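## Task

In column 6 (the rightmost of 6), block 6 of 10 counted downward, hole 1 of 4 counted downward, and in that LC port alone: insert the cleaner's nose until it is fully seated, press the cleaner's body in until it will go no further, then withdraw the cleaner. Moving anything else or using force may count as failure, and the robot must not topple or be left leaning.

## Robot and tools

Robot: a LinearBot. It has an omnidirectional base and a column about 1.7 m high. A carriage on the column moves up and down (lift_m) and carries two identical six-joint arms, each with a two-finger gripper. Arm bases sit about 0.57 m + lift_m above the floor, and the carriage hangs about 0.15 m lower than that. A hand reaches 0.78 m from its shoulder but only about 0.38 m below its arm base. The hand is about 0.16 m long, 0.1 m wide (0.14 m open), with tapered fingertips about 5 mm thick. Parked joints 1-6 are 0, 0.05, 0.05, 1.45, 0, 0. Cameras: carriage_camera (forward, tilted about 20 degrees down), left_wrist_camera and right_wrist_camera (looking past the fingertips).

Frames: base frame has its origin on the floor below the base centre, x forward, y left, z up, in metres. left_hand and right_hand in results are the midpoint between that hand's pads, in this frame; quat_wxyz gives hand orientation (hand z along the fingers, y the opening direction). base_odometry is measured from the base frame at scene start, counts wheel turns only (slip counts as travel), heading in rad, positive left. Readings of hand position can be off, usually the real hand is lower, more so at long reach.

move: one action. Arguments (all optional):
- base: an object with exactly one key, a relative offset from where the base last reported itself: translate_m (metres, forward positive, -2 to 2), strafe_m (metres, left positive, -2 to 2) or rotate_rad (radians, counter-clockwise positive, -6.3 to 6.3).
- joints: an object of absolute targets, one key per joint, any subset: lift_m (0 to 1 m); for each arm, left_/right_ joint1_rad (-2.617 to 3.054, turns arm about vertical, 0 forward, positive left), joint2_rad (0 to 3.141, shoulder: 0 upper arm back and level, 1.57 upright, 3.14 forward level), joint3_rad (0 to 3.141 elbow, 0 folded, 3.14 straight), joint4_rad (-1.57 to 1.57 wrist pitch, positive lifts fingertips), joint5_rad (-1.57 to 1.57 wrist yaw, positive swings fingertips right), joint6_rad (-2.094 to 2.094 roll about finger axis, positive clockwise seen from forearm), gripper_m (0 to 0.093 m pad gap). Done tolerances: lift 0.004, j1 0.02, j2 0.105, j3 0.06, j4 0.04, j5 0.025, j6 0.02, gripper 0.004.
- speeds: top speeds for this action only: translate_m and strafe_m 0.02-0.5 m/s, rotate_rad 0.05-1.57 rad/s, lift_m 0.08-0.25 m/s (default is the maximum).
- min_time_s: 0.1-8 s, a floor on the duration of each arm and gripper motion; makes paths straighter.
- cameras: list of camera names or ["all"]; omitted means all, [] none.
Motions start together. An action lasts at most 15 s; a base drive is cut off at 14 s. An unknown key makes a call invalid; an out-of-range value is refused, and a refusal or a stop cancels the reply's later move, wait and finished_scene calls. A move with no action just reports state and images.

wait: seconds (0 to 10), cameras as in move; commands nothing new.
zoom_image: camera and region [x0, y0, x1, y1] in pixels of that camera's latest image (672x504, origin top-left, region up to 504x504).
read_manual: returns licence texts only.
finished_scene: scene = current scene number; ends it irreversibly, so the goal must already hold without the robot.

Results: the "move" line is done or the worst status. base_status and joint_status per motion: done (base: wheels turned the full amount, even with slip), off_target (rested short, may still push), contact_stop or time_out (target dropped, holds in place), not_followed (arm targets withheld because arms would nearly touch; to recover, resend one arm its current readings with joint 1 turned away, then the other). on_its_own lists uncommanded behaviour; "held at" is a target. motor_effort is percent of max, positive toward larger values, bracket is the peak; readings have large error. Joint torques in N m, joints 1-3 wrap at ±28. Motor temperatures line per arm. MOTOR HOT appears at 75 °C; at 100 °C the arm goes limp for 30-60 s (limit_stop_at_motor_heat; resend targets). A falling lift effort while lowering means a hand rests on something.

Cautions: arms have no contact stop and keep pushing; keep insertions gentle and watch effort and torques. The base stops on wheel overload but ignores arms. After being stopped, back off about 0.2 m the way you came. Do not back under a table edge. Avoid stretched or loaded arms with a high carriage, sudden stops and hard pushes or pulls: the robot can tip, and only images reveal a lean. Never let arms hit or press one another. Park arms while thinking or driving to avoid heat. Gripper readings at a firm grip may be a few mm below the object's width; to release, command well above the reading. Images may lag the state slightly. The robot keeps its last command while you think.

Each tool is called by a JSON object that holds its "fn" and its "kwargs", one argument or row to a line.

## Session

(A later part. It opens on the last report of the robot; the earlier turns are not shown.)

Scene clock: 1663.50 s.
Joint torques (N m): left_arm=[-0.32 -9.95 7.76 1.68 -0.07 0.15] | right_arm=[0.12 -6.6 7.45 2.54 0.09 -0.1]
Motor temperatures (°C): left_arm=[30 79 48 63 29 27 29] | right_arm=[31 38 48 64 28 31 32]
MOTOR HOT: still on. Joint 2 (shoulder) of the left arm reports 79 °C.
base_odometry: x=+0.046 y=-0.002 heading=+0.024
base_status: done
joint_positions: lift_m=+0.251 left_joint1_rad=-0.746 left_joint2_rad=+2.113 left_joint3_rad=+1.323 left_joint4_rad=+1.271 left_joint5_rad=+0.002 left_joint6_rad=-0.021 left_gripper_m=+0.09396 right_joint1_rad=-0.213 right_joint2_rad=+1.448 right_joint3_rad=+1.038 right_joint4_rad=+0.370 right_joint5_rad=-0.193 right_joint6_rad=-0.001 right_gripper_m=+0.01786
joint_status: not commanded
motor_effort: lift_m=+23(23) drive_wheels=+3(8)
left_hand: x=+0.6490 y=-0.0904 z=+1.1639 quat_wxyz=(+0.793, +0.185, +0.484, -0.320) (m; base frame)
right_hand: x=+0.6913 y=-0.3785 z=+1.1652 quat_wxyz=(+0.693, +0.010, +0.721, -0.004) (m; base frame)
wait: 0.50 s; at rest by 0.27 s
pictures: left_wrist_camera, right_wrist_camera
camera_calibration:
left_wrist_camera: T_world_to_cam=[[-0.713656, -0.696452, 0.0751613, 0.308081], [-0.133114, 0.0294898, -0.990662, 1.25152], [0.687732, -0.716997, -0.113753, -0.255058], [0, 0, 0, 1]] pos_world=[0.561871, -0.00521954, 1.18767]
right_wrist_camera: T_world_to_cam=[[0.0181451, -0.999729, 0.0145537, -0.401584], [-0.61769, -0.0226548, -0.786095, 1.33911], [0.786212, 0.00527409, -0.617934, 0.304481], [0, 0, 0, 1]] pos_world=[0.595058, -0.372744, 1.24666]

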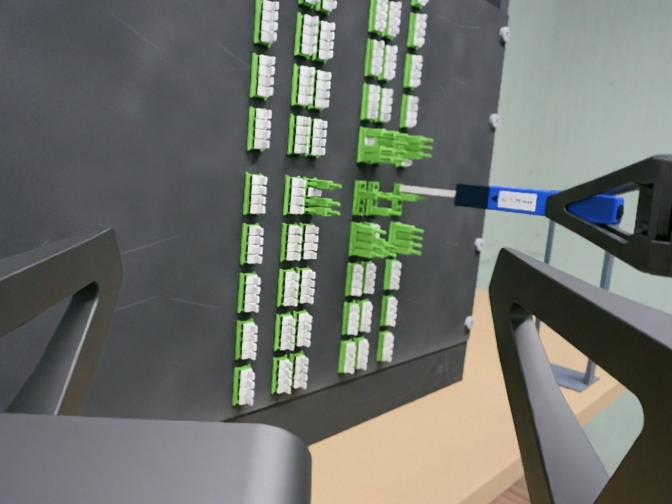

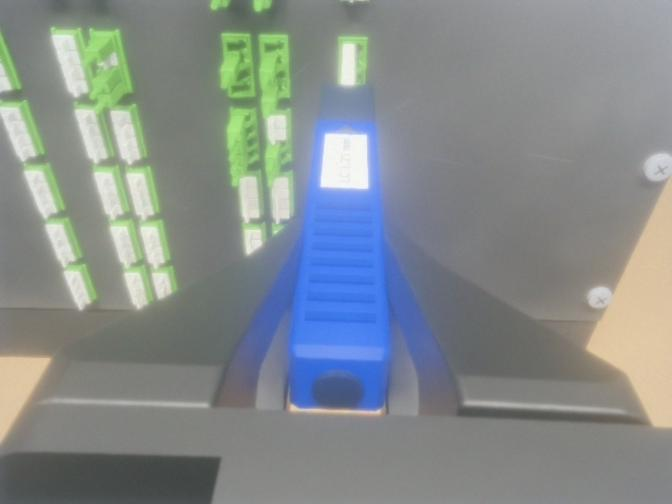

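{"fn": "move", "kwargs": {
  "base": {"translate_m": 0.002},
  "speeds": {"translate_m": 0.02},
  "cameras": []
}}

{"fn": "wait", "kwargs": {
  "seconds": 0.5,
  "cameras": ["left_wrist_camera", "right_wrist_camera"]
}}

{"fn": "zoom_image", "kwargs": {
  "camera": "right_wrist_camera",
  "region": [330, 20, 380, 70]
}}

{"fn": "zoom_image", "kwargs": {
  "camera": "left_wrist_camera",
  "region": [390, 170, 490, 220]
}}

Scene clock: 1678.87 s.
Joint torques (N m): left_arm=[-0.27 -9.96 7.8 1.63 -0.07 0.15] | right_arm=[0.32 -6.46 7.39 2.5 -0.05 -0.02]
Motor temperatures (°C): left_arm=[30 79 48 63 29 27 29] | right_arm=[31 38 48 64 28 31 32]
move: done
MOTOR HOT: still on. Joint 2 (shoulder) of the left arm reports 79 °C.
base_odometry: x=+0.048 y=-0.001 heading=+0.025
base_status: done
joint_positions: lift_m=+0.251 left_joint1_rad=-0.745 left_joint2_rad=+2.113 left_joint3_rad=+1.323 left_joint4_rad=+1.271 left_joint5_rad=+0.001 left_joint6_rad=-0.021 left_gripper_m=+0.09396 right_joint1_rad=-0.213 right_joint2_rad=+1.448 right_joint3_rad=+1.038 right_joint4_rad=+0.370 right_joint5_rad=-0.192 right_joint6_rad=-0.001 right_gripper_m=+0.01786
joint_status: not commanded
motor_effort: lift_m=+23(23) drive_wheels=+3(10)
left_hand: x=+0.6495 y=-0.0899 z=+1.1639 quat_wxyz=(+0.793, +0.184, +0.485, -0.320) (m; base frame)
right_hand: x=+0.6913 y=-0.3787 z=+1.1652 quat_wxyz=(+0.693, +0.010, +0.721, -0.005) (m; base frame)
pictures: none
No camera images: "cameras" was empty.

Scene clock: 1679.37 s.
Joint torques (N m): left_arm=[-0.42 -10.02 7.79 1.65 -0.07 0.15] | right_arm=[0.2 -6.35 7.49 2.54 0.04 -0.06]
Motor temperatures (°C): left_arm=[30 79 48 63 29 27 29] | right_arm=[31 38 48 64 28 31 32]
MOTOR HOT: still on. Joint 2 (shoulder) of the left arm reports 79 °C.
base_odometry: x=+0.048 y=-0.001 heading=+0.025
base_status: done
joint_positions: lift_m=+0.251 left_joint1_rad=-0.745 left_joint2_rad=+2.113 left_joint3_rad=+1.323 left_joint4_rad=+1.271 left_joint5_rad=+0.001 left_joint6_rad=-0.021 left_gripper_m=+0.09396 right_joint1_rad=-0.213 right_joint2_rad=+1.448 right_joint3_rad=+1.038 right_joint4_rad=+0.370 right_joint5_rad=-0.192 right_joint6_rad=-0.001 right_gripper_m=+0.01786
joint_status: not commanded
motor_effort: lift_m=+23(23) drive_wheels=+1(10)
left_hand: x=+0.6495 y=-0.0899 z=+1.1639 quat_wxyz=(+0.793, +0.184, +0.485, -0.320) (m; base frame)
right_hand: x=+0.6913 y=-0.3787 z=+1.1652 quat_wxyz=(+0.693, +0.010, +0.721, -0.005) (m; base frame)
wait: 0.50 s; at rest by 0.27 s
pictures: left_wrist_camera, right_wrist_camera
camera_calibration:
left_wrist_camera: T_world_to_cam=[[-0.712593, -0.697521, 0.075332, 0.307768], [-0.13321, 0.029097, -0.990661, 1.2516], [0.688815, -0.715973, -0.113651, -0.255701], [0, 0, 0, 1]] pos_world=[0.562169, -0.00481767, 1.18767]
right_wrist_camera: T_world_to_cam=[[0.0170048, -0.999749, 0.0145761, -0.401038], [-0.617715, -0.0219678, -0.786095, 1.33939], [0.786218, 0.00436351, -0.617933, 0.304133], [0, 0, 0, 1]] pos_world=[0.595063, -0.372841, 1.24666]

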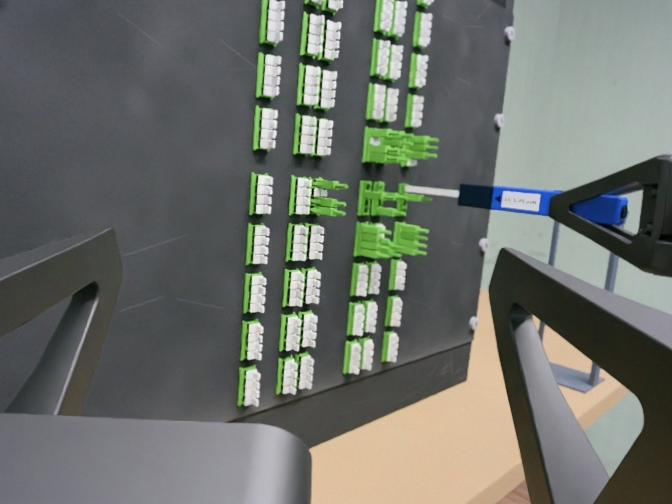

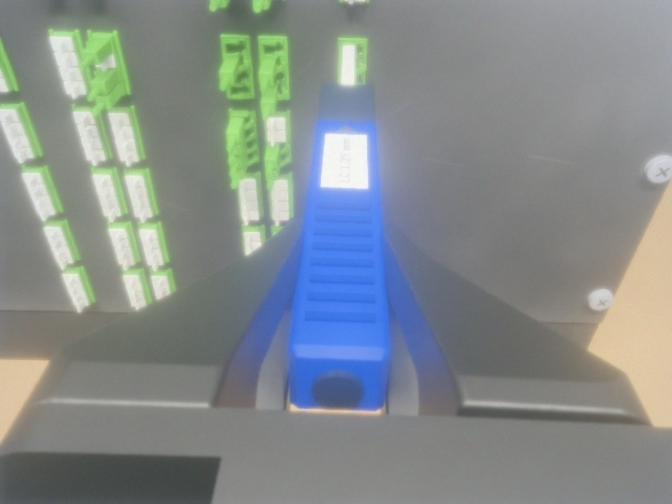

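Scaled by 10.080 from the camera's 672x504 image, which has a finer 960x720 frame.

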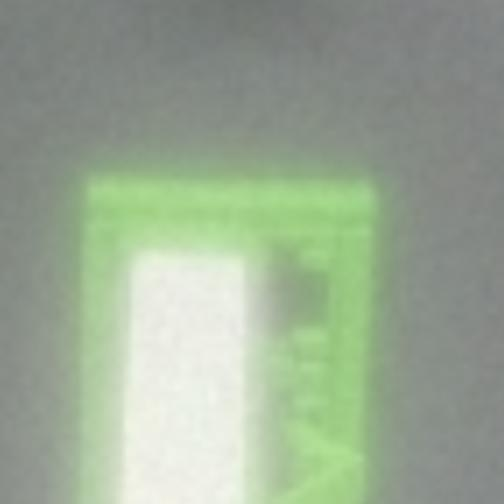

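Scaled by 5.040 from the camera's 672x504 image, which has a finer 960x720 frame.

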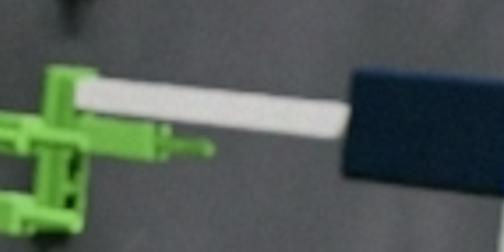

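{"fn": "move", "kwargs": {
  "base": {"translate_m": 0.0025},
  "joints": {"right_joint5_rad": -0.190, "right_joint1_rad": -0.2135},
  "speeds": {"translate_m": 0.02},
  "cameras": []
}}

{"fn": "wait", "kwargs": {
  "seconds": 0.5,
  "cameras": ["left_wrist_camera", "right_wrist_camera"]
}}

{"fn": "zoom_image", "kwargs": {
  "camera": "right_wrist_camera",
  "region": [330, 20, 380, 70]
}}

{"fn": "zoom_image", "kwargs": {
  "camera": "left_wrist_camera",
  "region": [390, 170, 490, 220]
}}

Scene clock: 1693.93 s.
Joint torques (N m): left_arm=[-0.27 -9.94 7.76 1.7 -0.06 0.15] | right_arm=[0.06 -6.3 7.45 2.53 0.1 -0.06]
Motor temperatures (°C): left_arm=[30 79 48 63 29 27 29] | right_arm=[31 38 48 64 28 31 32]
move: done
MOTOR HOT: still on. Joint 2 (shoulder) of the left arm reports 79 °C.
base_odometry: x=+0.051 y=-0.001 heading=+0.025
base_status: done
joint_positions: lift_m=+0.251 left_joint1_rad=-0.744 left_joint2_rad=+2.113 left_joint3_rad=+1.323 left_joint4_rad=+1.271 left_joint5_rad=+0.001 left_joint6_rad=-0.021 left_gripper_m=+0.09396 right_joint1_rad=-0.213 right_joint2_rad=+1.448 right_joint3_rad=+1.038 right_joint4_rad=+0.370 right_joint5_rad=-0.190 right_joint6_rad=-0.001 right_gripper_m=+0.01786
joint_status: all done
motor_effort: lift_m=+23(23) drive_wheels=+2(8)
left_hand: x=+0.6497 y=-0.0896 z=+1.1639 quat_wxyz=(+0.793, +0.184, +0.485, -0.320) (m; base frame)
right_hand: x=+0.6912 y=-0.3793 z=+1.1652 quat_wxyz=(+0.693, +0.011, +0.721, -0.005) (m; base frame)
pictures: none
No camera images: "cameras" was empty.

Scene clock: 1694.43 s.
Joint torques (N m): left_arm=[-0.46 -9.99 7.77 1.65 -0.06 0.15] | right_arm=[0.18 -6.35 7.42 2.5 0.11 -0.05]
Motor temperatures (°C): left_arm=[30 79 48 63 29 27 29] | right_arm=[31 38 48 64 28 31 32]
MOTOR HOT: still on. Joint 2 (shoulder) of the left arm reports 79 °C.
base_odometry: x=+0.051 y=-0.001 heading=+0.025
base_status: done
joint_positions: lift_m=+0.251 left_joint1_rad=-0.744 left_joint2_rad=+2.113 left_joint3_rad=+1.323 left_joint4_rad=+1.271 left_joint5_rad=+0.001 left_joint6_rad=-0.021 left_gripper_m=+0.09396 right_joint1_rad=-0.213 right_joint2_rad=+1.448 right_joint3_rad=+1.038 right_joint4_rad=+0.370 right_joint5_rad=-0.190 right_joint6_rad=-0.001 right_gripper_m=+0.01786
joint_status: all done
motor_effort: lift_m=+23(23) drive_wheels=+3(8)
left_hand: x=+0.6497 y=-0.0896 z=+1.1639 quat_wxyz=(+0.793, +0.184, +0.485, -0.320) (m; base frame)
right_hand: x=+0.6912 y=-0.3793 z=+1.1652 quat_wxyz=(+0.693, +0.011, +0.721, -0.005) (m; base frame)
wait: 0.50 s; at rest by 0.27 s
pictures: left_wrist_camera, right_wrist_camera
camera_calibration:
left_wrist_camera: T_world_to_cam=[[-0.712059, -0.698039, 0.0755914, 0.307439], [-0.133419, 0.028821, -0.990641, 1.25171], [0.689327, -0.71548, -0.113654, -0.255976], [0, 0, 0, 1]] pos_world=[0.562369, -0.00461664, 1.18767]
right_wrist_camera: T_world_to_cam=[[0.0146479, -0.999785, 0.0146858, -0.400079], [-0.617761, -0.0205978, -0.786096, 1.33986], [0.78623, 0.00244239, -0.61793, 0.303476], [0, 0, 0, 1]] pos_world=[0.594973, -0.373136, 1.24666]

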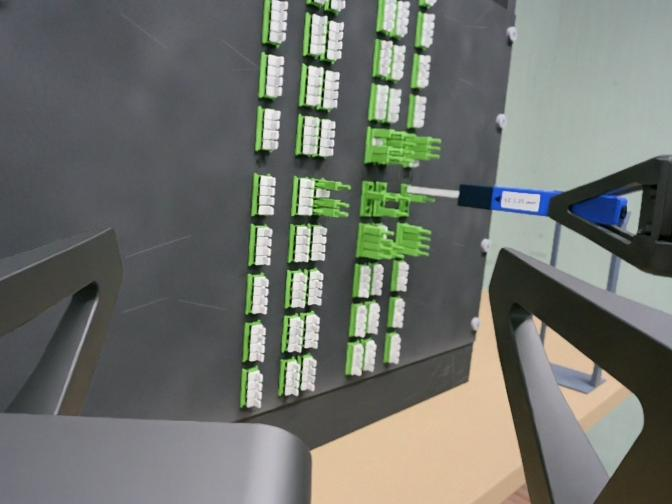

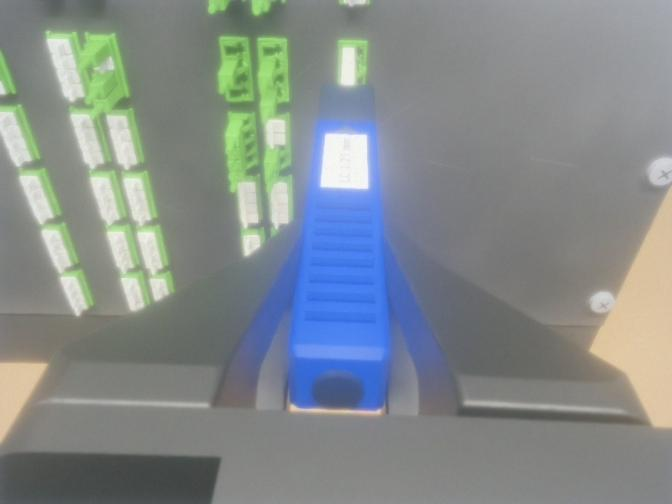

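Scaled by 10.080 from the camera's 672x504 image, which has a finer 960x720 frame.

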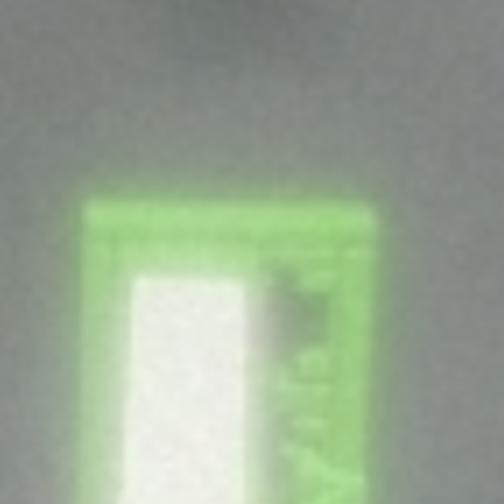

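Scaled by 5.040 from the camera's 672x504 image, which has a finer 960x720 frame.

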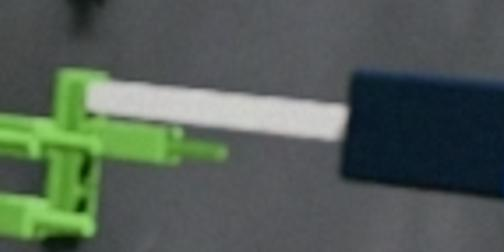

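{"fn": "zoom_image", "kwargs": {
  "camera": "left_wrist_camera",
  "region": [403, 165, 463, 225]
}}

Scaled by 8.400 from the camera's 672x504 image, which has a finer 960x720 frame.

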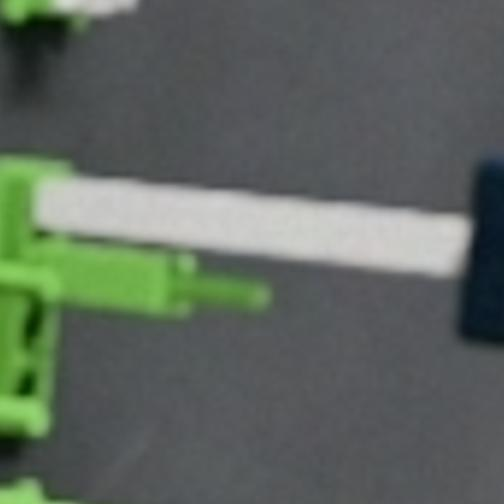

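{"fn": "move", "kwargs": {
  "base": {"translate_m": 0.0015},
  "speeds": {"translate_m": 0.02},
  "cameras": []
}}

{"fn": "wait", "kwargs": {
  "seconds": 0.5,
  "cameras": []
}}

{"fn": "move", "kwargs": {
  "base": {"translate_m": 0.0015},
  "speeds": {"translate_m": 0.02},
  "cameras": []
}}

{"fn": "wait", "kwargs": {
  "seconds": 0.5,
  "cameras": ["left_wrist_camera", "right_wrist_camera"]
}}

{"fn": "zoom_image", "kwargs": {
  "camera": "right_wrist_camera",
  "region": [330, 20, 380, 70]
}}

{"fn": "zoom_image", "kwargs": {
  "camera": "left_wrist_camera",
  "region": [403, 165, 463, 225]
}}

Scene clock: 1726.60 s.
Joint torques (N m): left_arm=[-0.44 -9.96 7.76 1.66 -0.06 0.15] | right_arm=[0.36 -6.56 7.46 2.55 0.12 -0.09]
Motor temperatures (°C): left_arm=[30 79 48 63 29 27 29] | right_arm=[31 38 48 64 28 31 32]
move: done
MOTOR HOT: still on. Joint 2 (shoulder) of the left arm reports 79 °C.
base_odometry: x=+0.052 y=-0.001 heading=+0.025
base_status: done
joint_positions: lift_m=+0.251 left_joint1_rad=-0.744 left_joint2_rad=+2.114 left_joint3_rad=+1.323 left_joint4_rad=+1.271 left_joint5_rad=+0.001 left_joint6_rad=-0.021 left_gripper_m=+0.09396 right_joint1_rad=-0.213 right_joint2_rad=+1.448 right_joint3_rad=+1.038 right_joint4_rad=+0.370 right_joint5_rad=-0.190 right_joint6_rad=-0.001 right_gripper_m=+0.01786
joint_status: not commanded
motor_effort: lift_m=+24(24) drive_wheels=+1(10)
left_hand: x=+0.6499 y=-0.0895 z=+1.1636 quat_wxyz=(+0.793, +0.184, +0.485, -0.319) (m; base frame)
right_hand: x=+0.6912 y=-0.3795 z=+1.1652 quat_wxyz=(+0.693, +0.011, +0.721, -0.006) (m; base frame)
pictures: none
No camera images: "cameras" was empty.

Scene clock: 1727.10 s.
Joint torques (N m): left_arm=[-0.49 -10.09 7.77 1.63 -0.06 0.15] | right_arm=[-0.01 -6.38 7.35 2.52 0.13 -0.04]
Motor temperatures (°C): left_arm=[30 79 48 63 29 27 29] | right_arm=[31 38 48 64 28 31 32]
MOTOR HOT: still on. Joint 2 (shoulder) of the left arm reports 79 °C.
base_odometry: x=+0.052 y=-0.001 heading=+0.025
base_status: done
joint_positions: lift_m=+0.251 left_joint1_rad=-0.744 left_joint2_rad=+2.114 left_joint3_rad=+1.323 left_joint4_rad=+1.271 left_joint5_rad=+0.001 left_joint6_rad=-0.021 left_gripper_m=+0.09396 right_joint1_rad=-0.213 right_joint2_rad=+1.448 right_joint3_rad=+1.038 right_joint4_rad=+0.370 right_joint5_rad=-0.190 right_joint6_rad=-0.001 right_gripper_m=+0.01786
joint_status: not commanded
motor_effort: lift_m=+24(24) drive_wheels=+3(10)
left_hand: x=+0.6499 y=-0.0895 z=+1.1636 quat_wxyz=(+0.793, +0.184, +0.485, -0.319) (m; base frame)
right_hand: x=+0.6912 y=-0.3795 z=+1.1652 quat_wxyz=(+0.693, +0.011, +0.721, -0.006) (m; base frame)
wait: 0.50 s; at rest by 0.27 s
pictures: none
No camera images: "cameras" was empty.

Scene clock: 1727.57 s.
Joint torques (N m): left_arm=[-0.72 -9.95 7.86 1.65 -0.08 0.15] | right_arm=[0.38 -6.45 7.42 2.53 0.11 -0.02]
Motor temperatures (°C): left_arm=[30 79 48 63 29 27 29] | right_arm=[31 38 48 64 28 31 32]
move: done
MOTOR HOT: still on. Joint 2 (shoulder) of the left arm reports 79 °C.
base_odometry: x=+0.054 y=-0.001 heading=+0.025
base_status: done
joint_positions: lift_m=+0.251 left_joint1_rad=-0.744 left_joint2_rad=+2.114 left_joint3_rad=+1.323 left_joint4_rad=+1.271 left_joint5_rad=+0.001 left_joint6_rad=-0.021 left_gripper_m=+0.09396 right_joint1_rad=-0.216 right_joint2_rad=+1.447 right_joint3_rad=+1.038 right_joint4_rad=+0.367 right_joint5_rad=-0.190 right_joint6_rad=-0.001 right_gripper_m=+0.01786
joint_status: not commanded
motor_effort: lift_m=+23(24) drive_wheels=+4(10)
left_hand: x=+0.6499 y=-0.0895 z=+1.1636 quat_wxyz=(+0.793, +0.184, +0.485, -0.319) (m; base frame)
right_hand: x=+0.6907 y=-0.3806 z=+1.1651 quat_wxyz=(+0.692, +0.012, +0.721, -0.006) (m; base frame)
pictures: none
No camera images: "cameras" was empty.

Scene clock: 1728.07 s.
Joint torques (N m): left_arm=[-0.51 -10.04 7.86 1.71 -0.06 0.15] | right_arm=[0.54 -6.3 7.38 2.53 0.05 -0.08]
Motor temperatures (°C): left_arm=[30 79 48 63 29 27 29] | right_arm=[31 38 48 64 28 31 32]
MOTOR HOT: still on. Joint 2 (shoulder) of the left arm reports 79 °C.
base_odometry: x=+0.054 y=-0.001 heading=+0.025
base_status: done
joint_positions: lift_m=+0.251 left_joint1_rad=-0.744 left_joint2_rad=+2.114 left_joint3_rad=+1.323 left_joint4_rad=+1.271 left_joint5_rad=+0.001 left_joint6_rad=-0.021 left_gripper_m=+0.09396 right_joint1_rad=-0.216 right_joint2_rad=+1.447 right_joint3_rad=+1.038 right_joint4_rad=+0.367 right_joint5_rad=-0.190 right_joint6_rad=-0.001 right_gripper_m=+0.01786
joint_status: not commanded
motor_effort: lift_m=+24(24) drive_wheels=+4(10)
left_hand: x=+0.6499 y=-0.0895 z=+1.1636 quat_wxyz=(+0.793, +0.184, +0.485, -0.319) (m; base frame)
right_hand: x=+0.6907 y=-0.3806 z=+1.1651 quat_wxyz=(+0.692, +0.012, +0.721, -0.006) (m; base frame)
wait: 0.50 s; at rest by 0.27 s
pictures: left_wrist_camera, right_wrist_camera
camera_calibration:
left_wrist_camera: T_world_to_cam=[[-0.711785, -0.698315, 0.0756165, 0.307412], [-0.133729, 0.0290436, -0.990592, 1.25166], [0.689549, -0.715201, -0.114058, -0.25578], [0, 0, 0, 1]] pos_world=[0.562569, -0.00461661, 1.18747]
right_wrist_camera: T_world_to_cam=[[0.0116532, -0.99983, 0.014284, -0.398905], [-0.618976, -0.0184319, -0.785194, 1.34009], [0.785323, 0.000308534, -0.619086, 0.305028], [0, 0, 0, 1]] pos_world=[0.594588, -0.374231, 1.24677]

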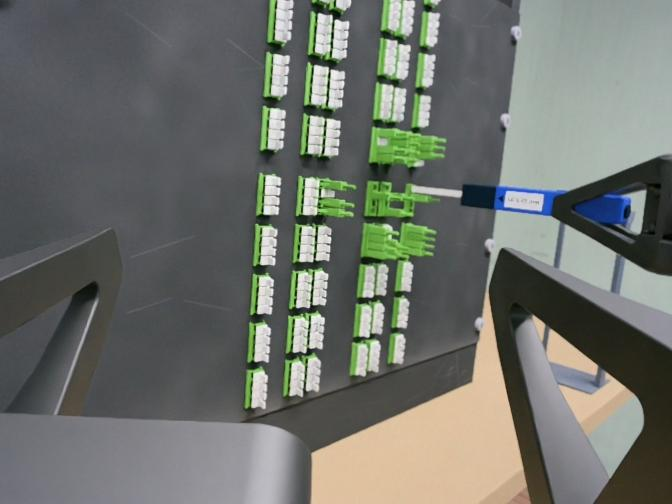

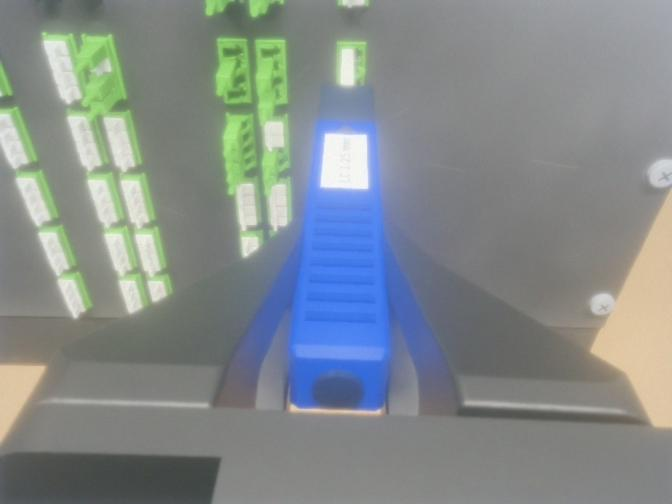

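Scaled by 10.080 from the camera's 672x504 image, which has a finer 960x720 frame.

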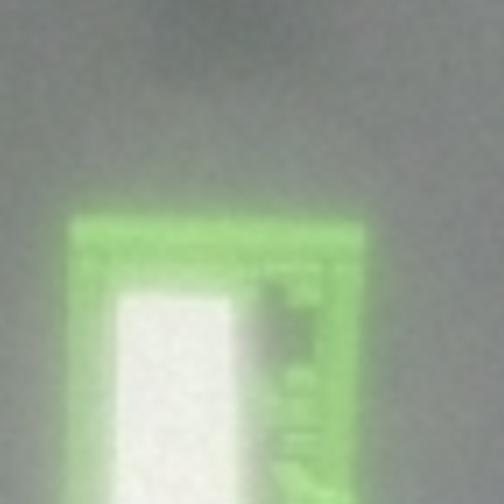

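Scaled by 8.400 from the camera's 672x504 image, which has a finer 960x720 frame.

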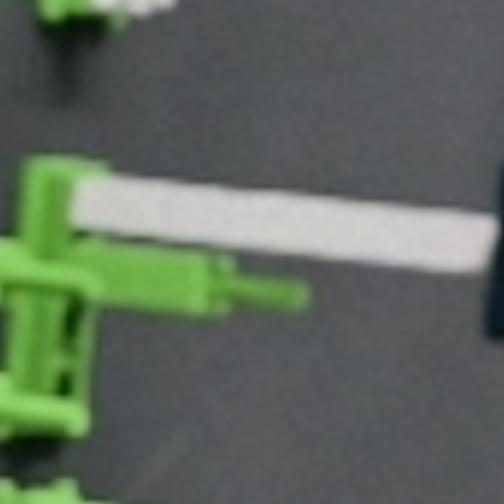

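{"fn": "zoom_image", "kwargs": {
  "camera": "right_wrist_camera",
  "region": [0, 290, 60, 340]
}}

{"fn": "zoom_image", "kwargs": {
  "camera": "right_wrist_camera",
  "region": [540, 290, 600, 340]
}}

{"fn": "zoom_image", "kwargs": {
  "camera": "right_wrist_camera",
  "region": [190, 20, 380, 110]
}}

{"fn": "zoom_image", "kwargs": {
  "camera": "right_wrist_camera",
  "region": [0, 20, 190, 110]
}}

Scaled by 8.400 from the camera's 672x504 image, which has a finer 960x720 frame.

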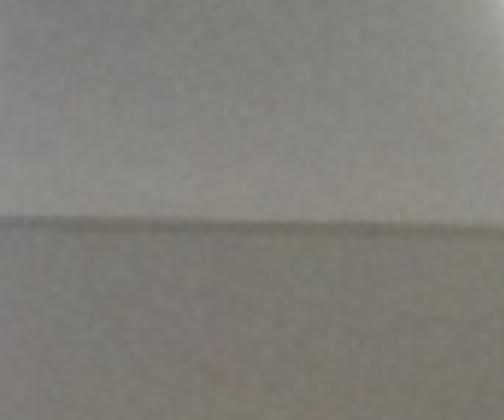

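Scaled by 8.400 from the camera's 672x504 image, which has a finer 960x720 frame.

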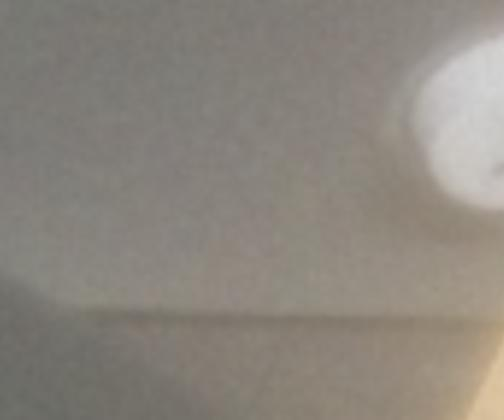

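Scaled by 2.653 from the camera's 672x504 image, which has a finer 960x720 frame.

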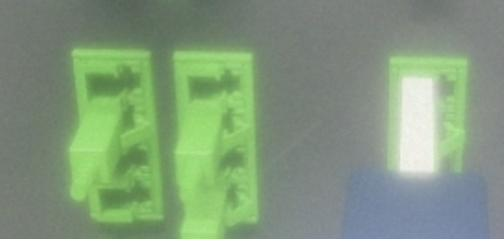

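Scaled by 2.653 from the camera's 672x504 image, which has a finer 960x720 frame.

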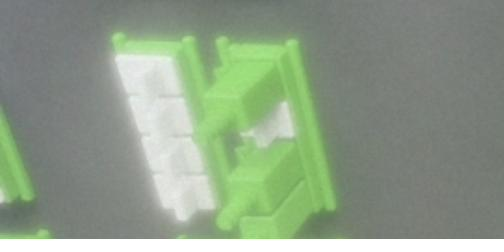

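{"fn": "zoom_image", "kwargs": {
  "camera": "right_wrist_camera",
  "region": [213, 35, 253, 75]
}}

{"fn": "zoom_image", "kwargs": {
  "camera": "right_wrist_camera",
  "region": [250, 35, 290, 75]
}}

{"fn": "zoom_image", "kwargs": {
  "camera": "left_wrist_camera",
  "region": [360, 175, 410, 225]
}}

Scaled by 12.600 from the camera's 672x504 image, which has a finer 960x720 frame.

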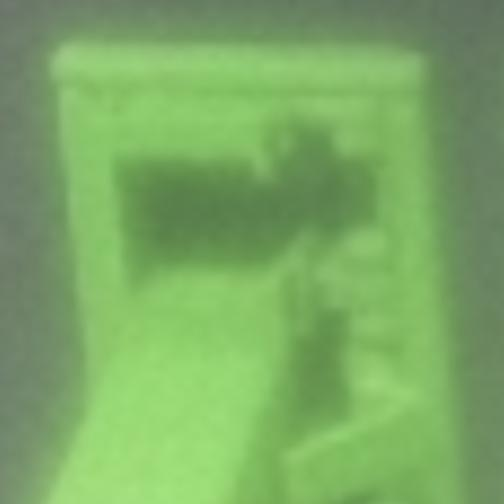

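Scaled by 12.600 from the camera's 672x504 image, which has a finer 960x720 frame.

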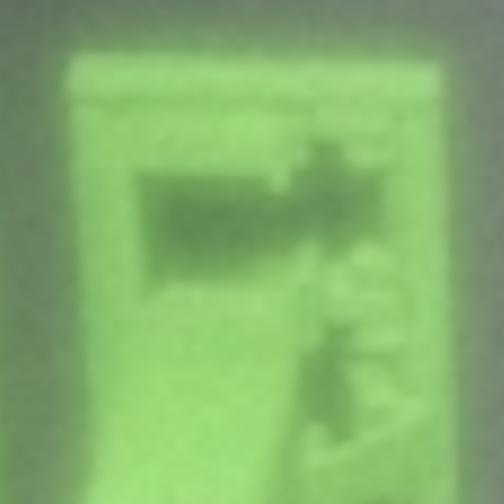

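Scaled by 10.080 from the camera's 672x504 image, which has a finer 960x720 frame.

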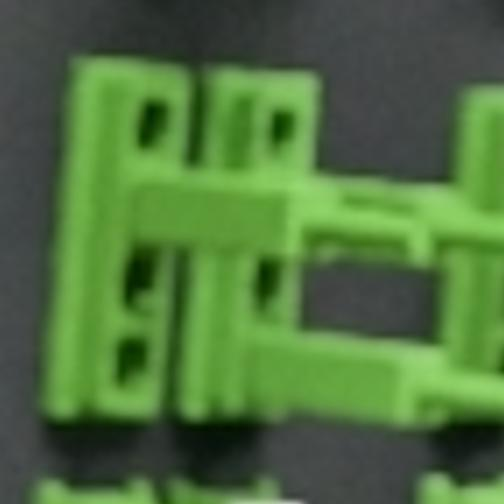

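{"fn": "move", "kwargs": {
  "base": {"translate_m": -0.0105},
  "speeds": {"translate_m": 0.02},
  "cameras": []
}}

{"fn": "move", "kwargs": {
  "joints": {"lift_m": 0.2502},
  "cameras": []
}}

{"fn": "wait", "kwargs": {
  "seconds": 0.5,
  "cameras": ["left_wrist_camera", "right_wrist_camera"]
}}

{"fn": "zoom_image", "kwargs": {
  "camera": "right_wrist_camera",
  "region": [330, 20, 380, 70]
}}

{"fn": "zoom_image", "kwargs": {
  "camera": "left_wrist_camera",
  "region": [385, 165, 445, 225]
}}

Scene clock: 1865.43 s.
Joint torques (N m): left_arm=[-0.39 -10.04 7.77 1.66 -0.06 0.15] | right_arm=[0.53 -6.17 7.62 2.52 0.11 -0.06]
Motor temperatures (°C): left_arm=[30 81 48 63 29 27 29] | right_arm=[31 37 48 62 28 31 32]
move: done
MOTOR HOT: still on. Joint 2 (shoulder) of the left arm reports 81 °C.
base_odometry: x=+0.043 y=-0.001 heading=+0.025
base_status: done
joint_positions: lift_m=+0.251 left_joint1_rad=-0.745 left_joint2_rad=+2.114 left_joint3_rad=+1.323 left_joint4_rad=+1.270 left_joint5_rad=+0.001 left_joint6_rad=-0.021 left_gripper_m=+0.09396 right_joint1_rad=-0.216 right_joint2_rad=+1.447 right_joint3_rad=+1.038 right_joint4_rad=+0.368 right_joint5_rad=-0.192 right_joint6_rad=-0.001 right_gripper_m=+0.01786
joint_status: not commanded
motor_effort: lift_m=+23(24) drive_wheels=+2(7)
left_hand: x=+0.6495 y=-0.0901 z=+1.1635 quat_wxyz=(+0.793, +0.184, +0.485, -0.320) (m; base frame)
right_hand: x=+0.6907 y=-0.3803 z=+1.1653 quat_wxyz=(+0.693, +0.011, +0.721, -0.006) (m; base frame)
pictures: none
No camera images: "cameras" was empty.

Scene clock: 1865.80 s.
Joint torques (N m): left_arm=[-0.46 -10.04 7.77 1.65 -0.06 0.15] | right_arm=[0.38 -6.41 7.46 2.52 0.12 -0.03]
Motor temperatures (°C): left_arm=[30 81 48 63 29 27 29] | right_arm=[31 37 48 62 28 31 32]
move: done
MOTOR HOT: still on. Joint 2 (shoulder) of the left arm reports 81 °C.
base_odometry: x=+0.043 y=-0.001 heading=+0.025
base_status: not commanded
joint_positions: lift_m=+0.250 left_joint1_rad=-0.745 left_joint2_rad=+2.114 left_joint3_rad=+1.323 left_joint4_rad=+1.271 left_joint5_rad=+0.001 left_joint6_rad=-0.021 left_gripper_m=+0.09396 right_joint1_rad=-0.216 right_joint2_rad=+1.447 right_joint3_rad=+1.038 right_joint4_rad=+0.369 right_joint5_rad=-0.192 right_joint6_rad=-0.001 right_gripper_m=+0.01786
joint_status: all done
motor_effort: lift_m=+24(25) drive_wheels=+4(4)
left_hand: x=+0.6494 y=-0.0900 z=+1.1626 quat_wxyz=(+0.793, +0.184, +0.485, -0.320) (m; base frame)
right_hand: x=+0.6909 y=-0.3803 z=+1.1643 quat_wxyz=(+0.693, +0.011, +0.721, -0.006) (m; base frame)
pictures: none
No camera images: "cameras" was empty.

Scene clock: 1866.30 s.
Joint torques (N m): left_arm=[-0.39 -10.07 7.77 1.65 -0.06 0.15] | right_arm=[0.4 -6.41 7.45 2.57 0.13 -0.09]
Motor temperatures (°C): left_arm=[30 81 48 63 29 27 29] | right_arm=[31 37 48 62 28 31 32]
MOTOR HOT: still on. Joint 2 (shoulder) of the left arm reports 81 °C.
base_odometry: x=+0.043 y=-0.001 heading=+0.025
base_status: not commanded
joint_positions: lift_m=+0.250 left_joint1_rad=-0.745 left_joint2_rad=+2.114 left_joint3_rad=+1.323 left_joint4_rad=+1.271 left_joint5_rad=+0.001 left_joint6_rad=-0.021 left_gripper_m=+0.09396 right_joint1_rad=-0.216 right_joint2_rad=+1.447 right_joint3_rad=+1.038 right_joint4_rad=+0.369 right_joint5_rad=-0.192 right_joint6_rad=-0.001 right_gripper_m=+0.01786
joint_status: all done
motor_effort: lift_m=+24(25) drive_wheels=+3(4)
left_hand: x=+0.6494 y=-0.0900 z=+1.1626 quat_wxyz=(+0.793, +0.184, +0.485, -0.320) (m; base frame)
right_hand: x=+0.6909 y=-0.3803 z=+1.1643 quat_wxyz=(+0.693, +0.011, +0.721, -0.006) (m; base frame)
wait: 0.50 s; at rest by 0.27 s
pictures: left_wrist_camera, right_wrist_camera
camera_calibration:
left_wrist_camera: T_world_to_cam=[[-0.712591, -0.6975, 0.07555, 0.307529], [-0.133646, 0.0292405, -0.990598, 1.25059], [0.688733, -0.715988, -0.114055, -0.255384], [0, 0, 0, 1]] pos_world=[0.56217, -0.00491789, 1.18647]
right_wrist_camera: T_world_to_cam=[[0.013523, -0.999802, 0.0145685, -0.400151], [-0.61778, -0.0198105, -0.786101, 1.33927], [0.786234, 0.00163028, -0.617926, 0.302844], [0, 0, 0, 1]] pos_world=[0.594678, -0.374034, 1.24576]

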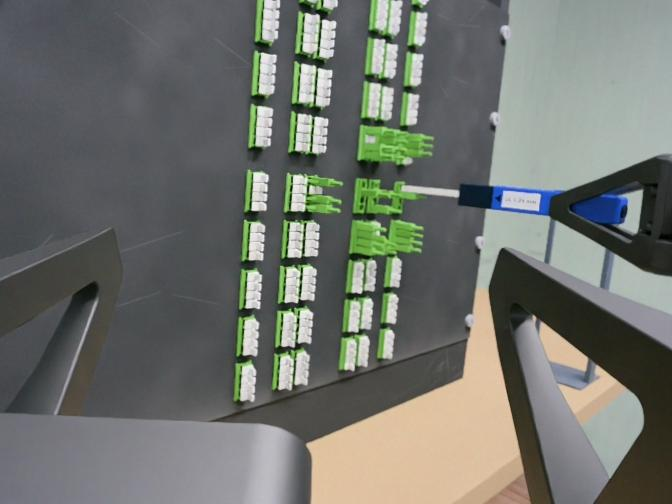

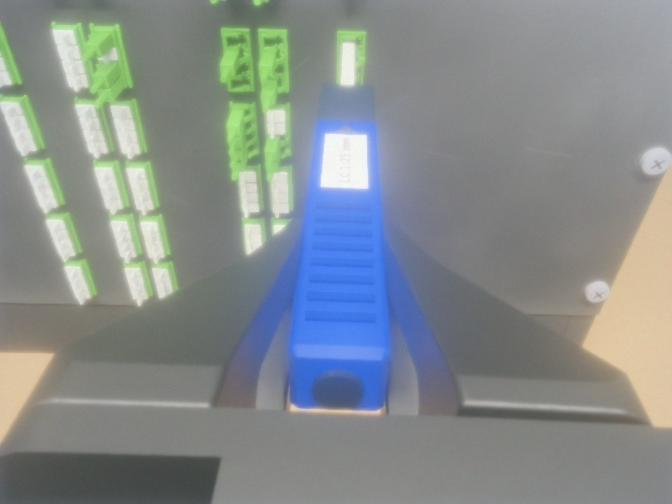

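Scaled by 10.080 from the camera's 672x504 image, which has a finer 960x720 frame.

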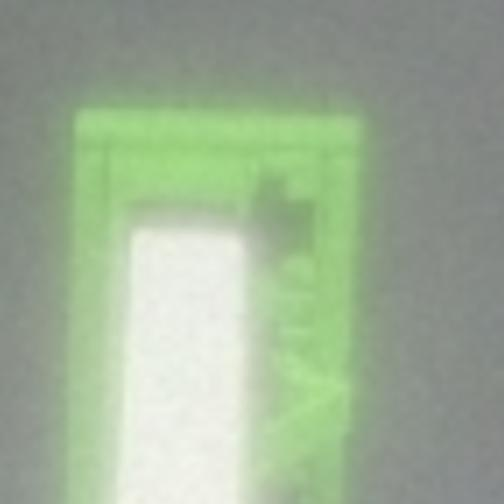

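Scaled by 8.400 from the camera's 672x504 image, which has a finer 960x720 frame.

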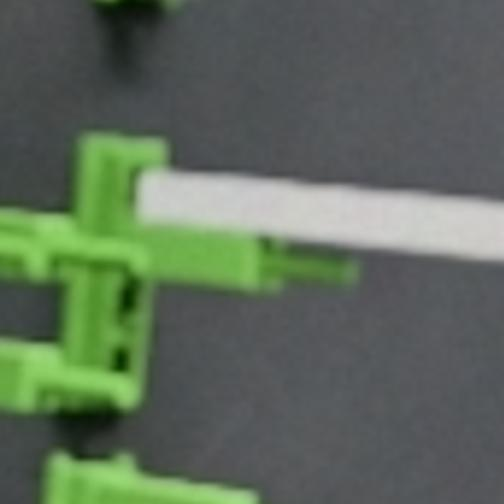

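{"fn": "move", "kwargs": {
  "joints": {"lift_m": 0.2500, "right_joint5_rad": -0.200},
  "cameras": []
}}

{"fn": "wait", "kwargs": {
  "seconds": 0.5,
  "cameras": ["left_wrist_camera", "right_wrist_camera"]
}}

{"fn": "zoom_image", "kwargs": {
  "camera": "right_wrist_camera",
  "region": [330, 20, 380, 70]
}}

{"fn": "zoom_image", "kwargs": {
  "camera": "left_wrist_camera",
  "region": [385, 165, 445, 225]
}}

Scene clock: 1886.20 s.
Joint torques (N m): left_arm=[-0.39 -10.03 7.77 1.65 -0.06 0.15] | right_arm=[0.49 -6.54 7.43 2.58 0.02 -0.06]
Motor temperatures (°C): left_arm=[30 81 48 63 29 27 29] | right_arm=[31 37 48 63 28 31 32]
move: done
MOTOR HOT: still on. Joint 2 (shoulder) of the left arm reports 81 °C.
base_odometry: x=+0.043 y=-0.001 heading=+0.025
base_status: not commanded
joint_positions: lift_m=+0.250 left_joint1_rad=-0.745 left_joint2_rad=+2.114 left_joint3_rad=+1.323 left_joint4_rad=+1.271 left_joint5_rad=+0.001 left_joint6_rad=-0.021 left_gripper_m=+0.09396 right_joint1_rad=-0.216 right_joint2_rad=+1.447 right_joint3_rad=+1.038 right_joint4_rad=+0.369 right_joint5_rad=-0.193 right_joint6_rad=-0.001 right_gripper_m=+0.01786
joint_status: all done
motor_effort: lift_m=+23(23) drive_wheels=+0(3)
left_hand: x=+0.6494 y=-0.0900 z=+1.1625 quat_wxyz=(+0.793, +0.184, +0.485, -0.320) (m; base frame)
right_hand: x=+0.6909 y=-0.3801 z=+1.1642 quat_wxyz=(+0.693, +0.011, +0.721, -0.005) (m; base frame)
pictures: none
No camera images: "cameras" was empty.

Scene clock: 1886.70 s.
Joint torques (N m): left_arm=[-0.4 -10.03 7.77 1.65 -0.06 0.15] | right_arm=[0.43 -6.24 7.43 2.53 0.05 -0.07]
Motor temperatures (°C): left_arm=[30 81 48 63 29 27 29] | right_arm=[31 37 48 63 28 31 32]
MOTOR HOT: still on. Joint 2 (shoulder) of the left arm reports 81 °C.
base_odometry: x=+0.043 y=-0.001 heading=+0.025
base_status: not commanded
joint_positions: lift_m=+0.250 left_joint1_rad=-0.745 left_joint2_rad=+2.114 left_joint3_rad=+1.323 left_joint4_rad=+1.271 left_joint5_rad=+0.001 left_joint6_rad=-0.021 left_gripper_m=+0.09396 right_joint1_rad=-0.216 right_joint2_rad=+1.447 right_joint3_rad=+1.038 right_joint4_rad=+0.369 right_joint5_rad=-0.193 right_joint6_rad=-0.001 right_gripper_m=+0.01786
joint_status: all done
motor_effort: lift_m=+23(23) drive_wheels=+3(3)
left_hand: x=+0.6494 y=-0.0900 z=+1.1625 quat_wxyz=(+0.793, +0.184, +0.485, -0.320) (m; base frame)
right_hand: x=+0.6909 y=-0.3801 z=+1.1642 quat_wxyz=(+0.693, +0.011, +0.721, -0.005) (m; base frame)
wait: 0.50 s; at rest by 0.27 s
pictures: left_wrist_camera, right_wrist_camera
camera_calibration:
left_wrist_camera: T_world_to_cam=[[-0.712591, -0.6975, 0.07555, 0.307537], [-0.133646, 0.0292405, -0.990598, 1.25049], [0.688733, -0.715988, -0.114055, -0.255395], [0, 0, 0, 1]] pos_world=[0.56217, -0.00491789, 1.18637]
right_wrist_camera: T_world_to_cam=[[0.0146626, -0.999787, 0.0145452, -0.400795], [-0.61776, -0.0204963, -0.786099, 1.33891], [0.78623, 0.00254085, -0.617929, 0.303133], [0, 0, 0, 1]] pos_world=[0.594673, -0.374037, 1.24566]

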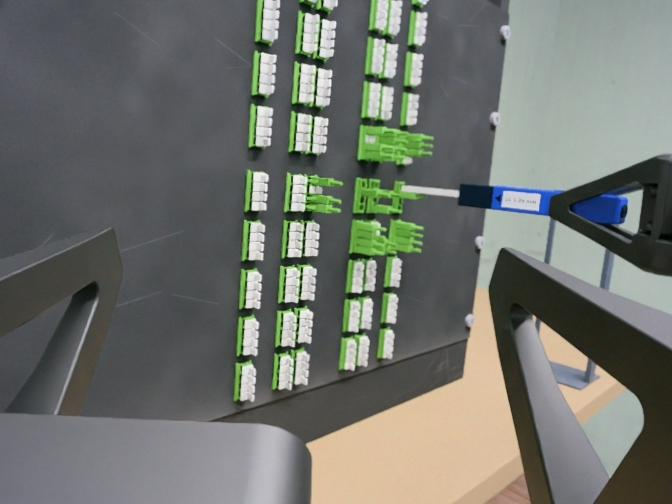

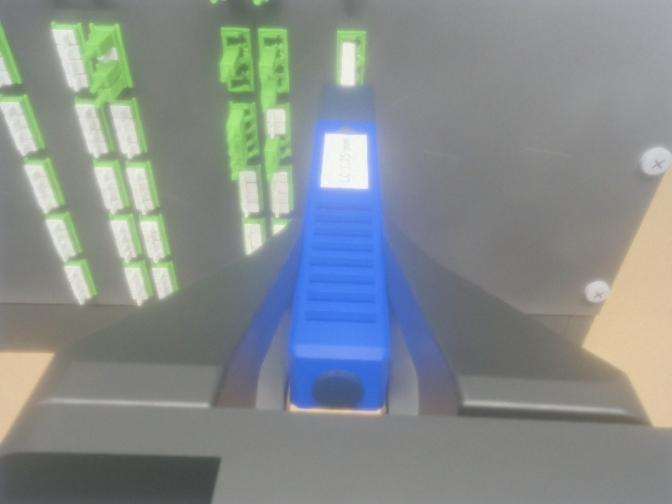

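Scaled by 10.080 from the camera's 672x504 image, which has a finer 960x720 frame.

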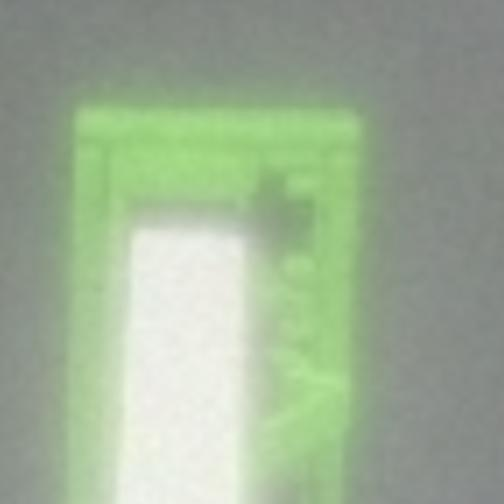

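Scaled by 8.400 from the camera's 672x504 image, which has a finer 960x720 frame.

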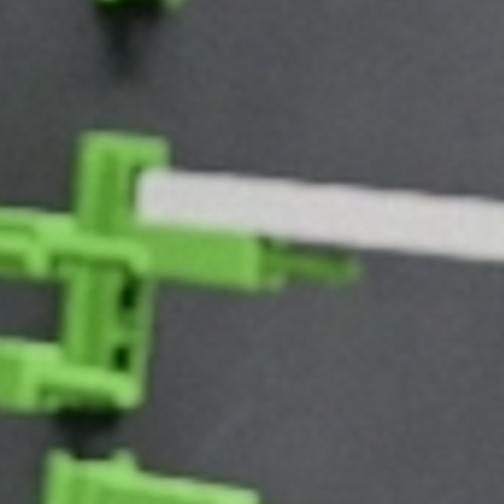

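{"fn": "move", "kwargs": {
  "base": {"translate_m": 0.002},
  "joints": {"right_joint1_rad": -0.215, "right_joint5_rad": -0.194},
  "speeds": {"translate_m": 0.02},
  "cameras": []
}}

{"fn": "wait", "kwargs": {
  "seconds": 0.5,
  "cameras": ["left_wrist_camera", "right_wrist_camera"]
}}

{"fn": "zoom_image", "kwargs": {
  "camera": "right_wrist_camera",
  "region": [330, 20, 380, 70]
}}

{"fn": "zoom_image", "kwargs": {
  "camera": "left_wrist_camera",
  "region": [385, 165, 445, 225]
}}

Scene clock: 1896.53 s.
Joint torques (N m): left_arm=[-0.34 -9.99 7.77 1.66 -0.06 0.15] | right_arm=[0.4 -6.35 7.38 2.48 0.02 -0.01]
Motor temperatures (°C): left_arm=[30 81 48 63 29 27 29] | right_arm=[31 37 48 63 28 31 32]
move: done
MOTOR HOT: still on. Joint 2 (shoulder) of the left arm reports 81 °C.
base_odometry: x=+0.045 y=-0.001 heading=+0.025
base_status: done
joint_positions: lift_m=+0.250 left_joint1_rad=-0.744 left_joint2_rad=+2.114 left_joint3_rad=+1.323 left_joint4_rad=+1.271 left_joint5_rad=+0.001 left_joint6_rad=-0.021 left_gripper_m=+0.09396 right_joint1_rad=-0.216 right_joint2_rad=+1.447 right_joint3_rad=+1.038 right_joint4_rad=+0.371 right_joint5_rad=-0.192 right_joint6_rad=-0.001 right_gripper_m=+0.01786
joint_status: all done
motor_effort: lift_m=+23(23) drive_wheels=+1(7)
left_hand: x=+0.6498 y=-0.0897 z=+1.1625 quat_wxyz=(+0.793, +0.184, +0.485, -0.319) (m; base frame)
right_hand: x=+0.6909 y=-0.3803 z=+1.1646 quat_wxyz=(+0.694, +0.011, +0.720, -0.006) (m; base frame)
pictures: none
No camera images: "cameras" was empty.

Scene clock: 1897.03 s.
Joint torques (N m): left_arm=[-0.44 -10.21 7.79 1.63 -0.06 0.15] | right_arm=[0.25 -6.57 7.42 2.49 0.06 -0.09]
Motor temperatures (°C): left_arm=[30 81 48 63 29 27 29] | right_arm=[31 37 48 63 28 31 32]
MOTOR HOT: still on. Joint 2 (shoulder) of the left arm reports 81 °C.
base_odometry: x=+0.045 y=-0.001 heading=+0.025
base_status: done
joint_positions: lift_m=+0.250 left_joint1_rad=-0.744 left_joint2_rad=+2.114 left_joint3_rad=+1.323 left_joint4_rad=+1.270 left_joint5_rad=+0.001 left_joint6_rad=-0.021 left_gripper_m=+0.09396 right_joint1_rad=-0.216 right_joint2_rad=+1.447 right_joint3_rad=+1.038 right_joint4_rad=+0.371 right_joint5_rad=-0.192 right_joint6_rad=-0.001 right_gripper_m=+0.01786
joint_status: all done
motor_effort: lift_m=+23(23) drive_wheels=-1(7)
left_hand: x=+0.6498 y=-0.0897 z=+1.1624 quat_wxyz=(+0.793, +0.184, +0.485, -0.319) (m; base frame)
right_hand: x=+0.6909 y=-0.3803 z=+1.1646 quat_wxyz=(+0.694, +0.011, +0.720, -0.006) (m; base frame)
wait: 0.50 s; at rest by 0.27 s
pictures: left_wrist_camera, right_wrist_camera
camera_calibration:
left_wrist_camera: T_world_to_cam=[[-0.711743, -0.698342, 0.0757637, 0.307163], [-0.134111, 0.0292205, -0.990535, 1.25061], [0.689519, -0.715167, -0.114453, -0.255435], [0, 0, 0, 1]] pos_world=[0.562469, -0.00471682, 1.18627]
right_wrist_camera: T_world_to_cam=[[0.0134497, -0.999797, 0.0150158, -0.400662], [-0.616271, -0.0201143, -0.787277, 1.33975], [0.787419, 0.00133485, -0.616417, 0.300428], [0, 0, 0, 1]] pos_world=[0.594475, -0.374033, 1.24596]

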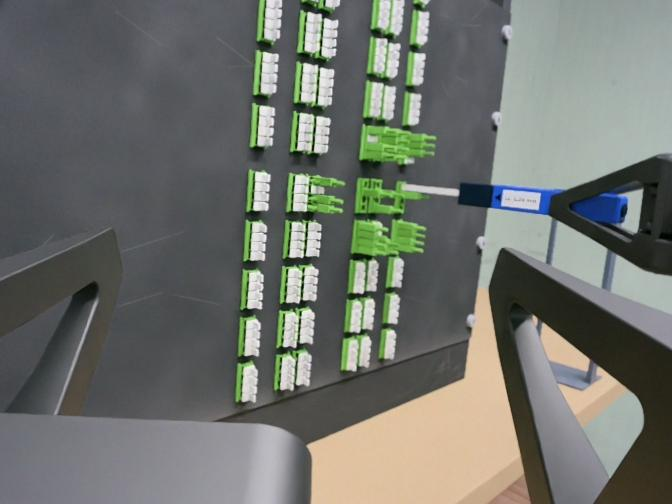

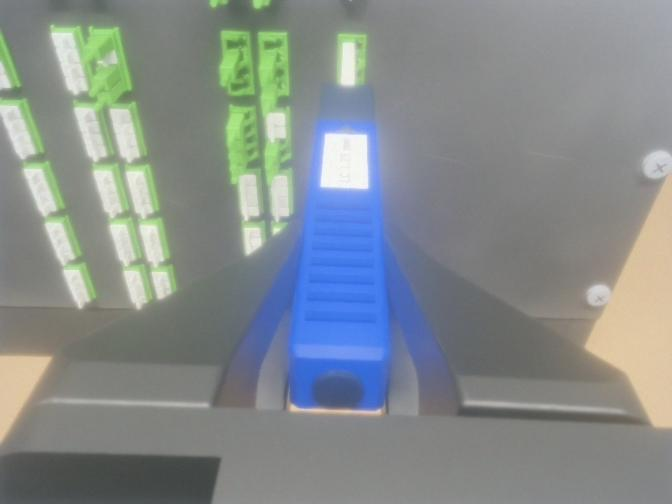

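Scaled by 10.080 from the camera's 672x504 image, which has a finer 960x720 frame.

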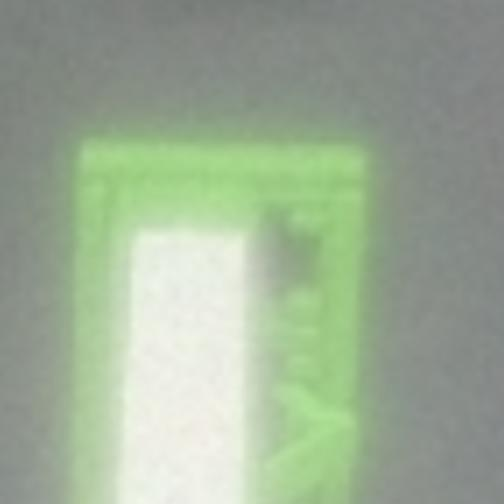

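Scaled by 8.400 from the camera's 672x504 image, which has a finer 960x720 frame.

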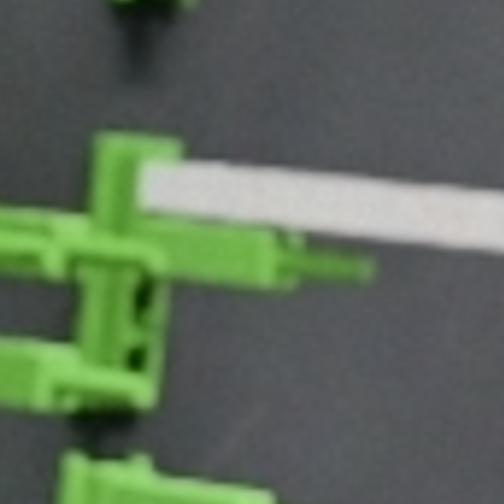

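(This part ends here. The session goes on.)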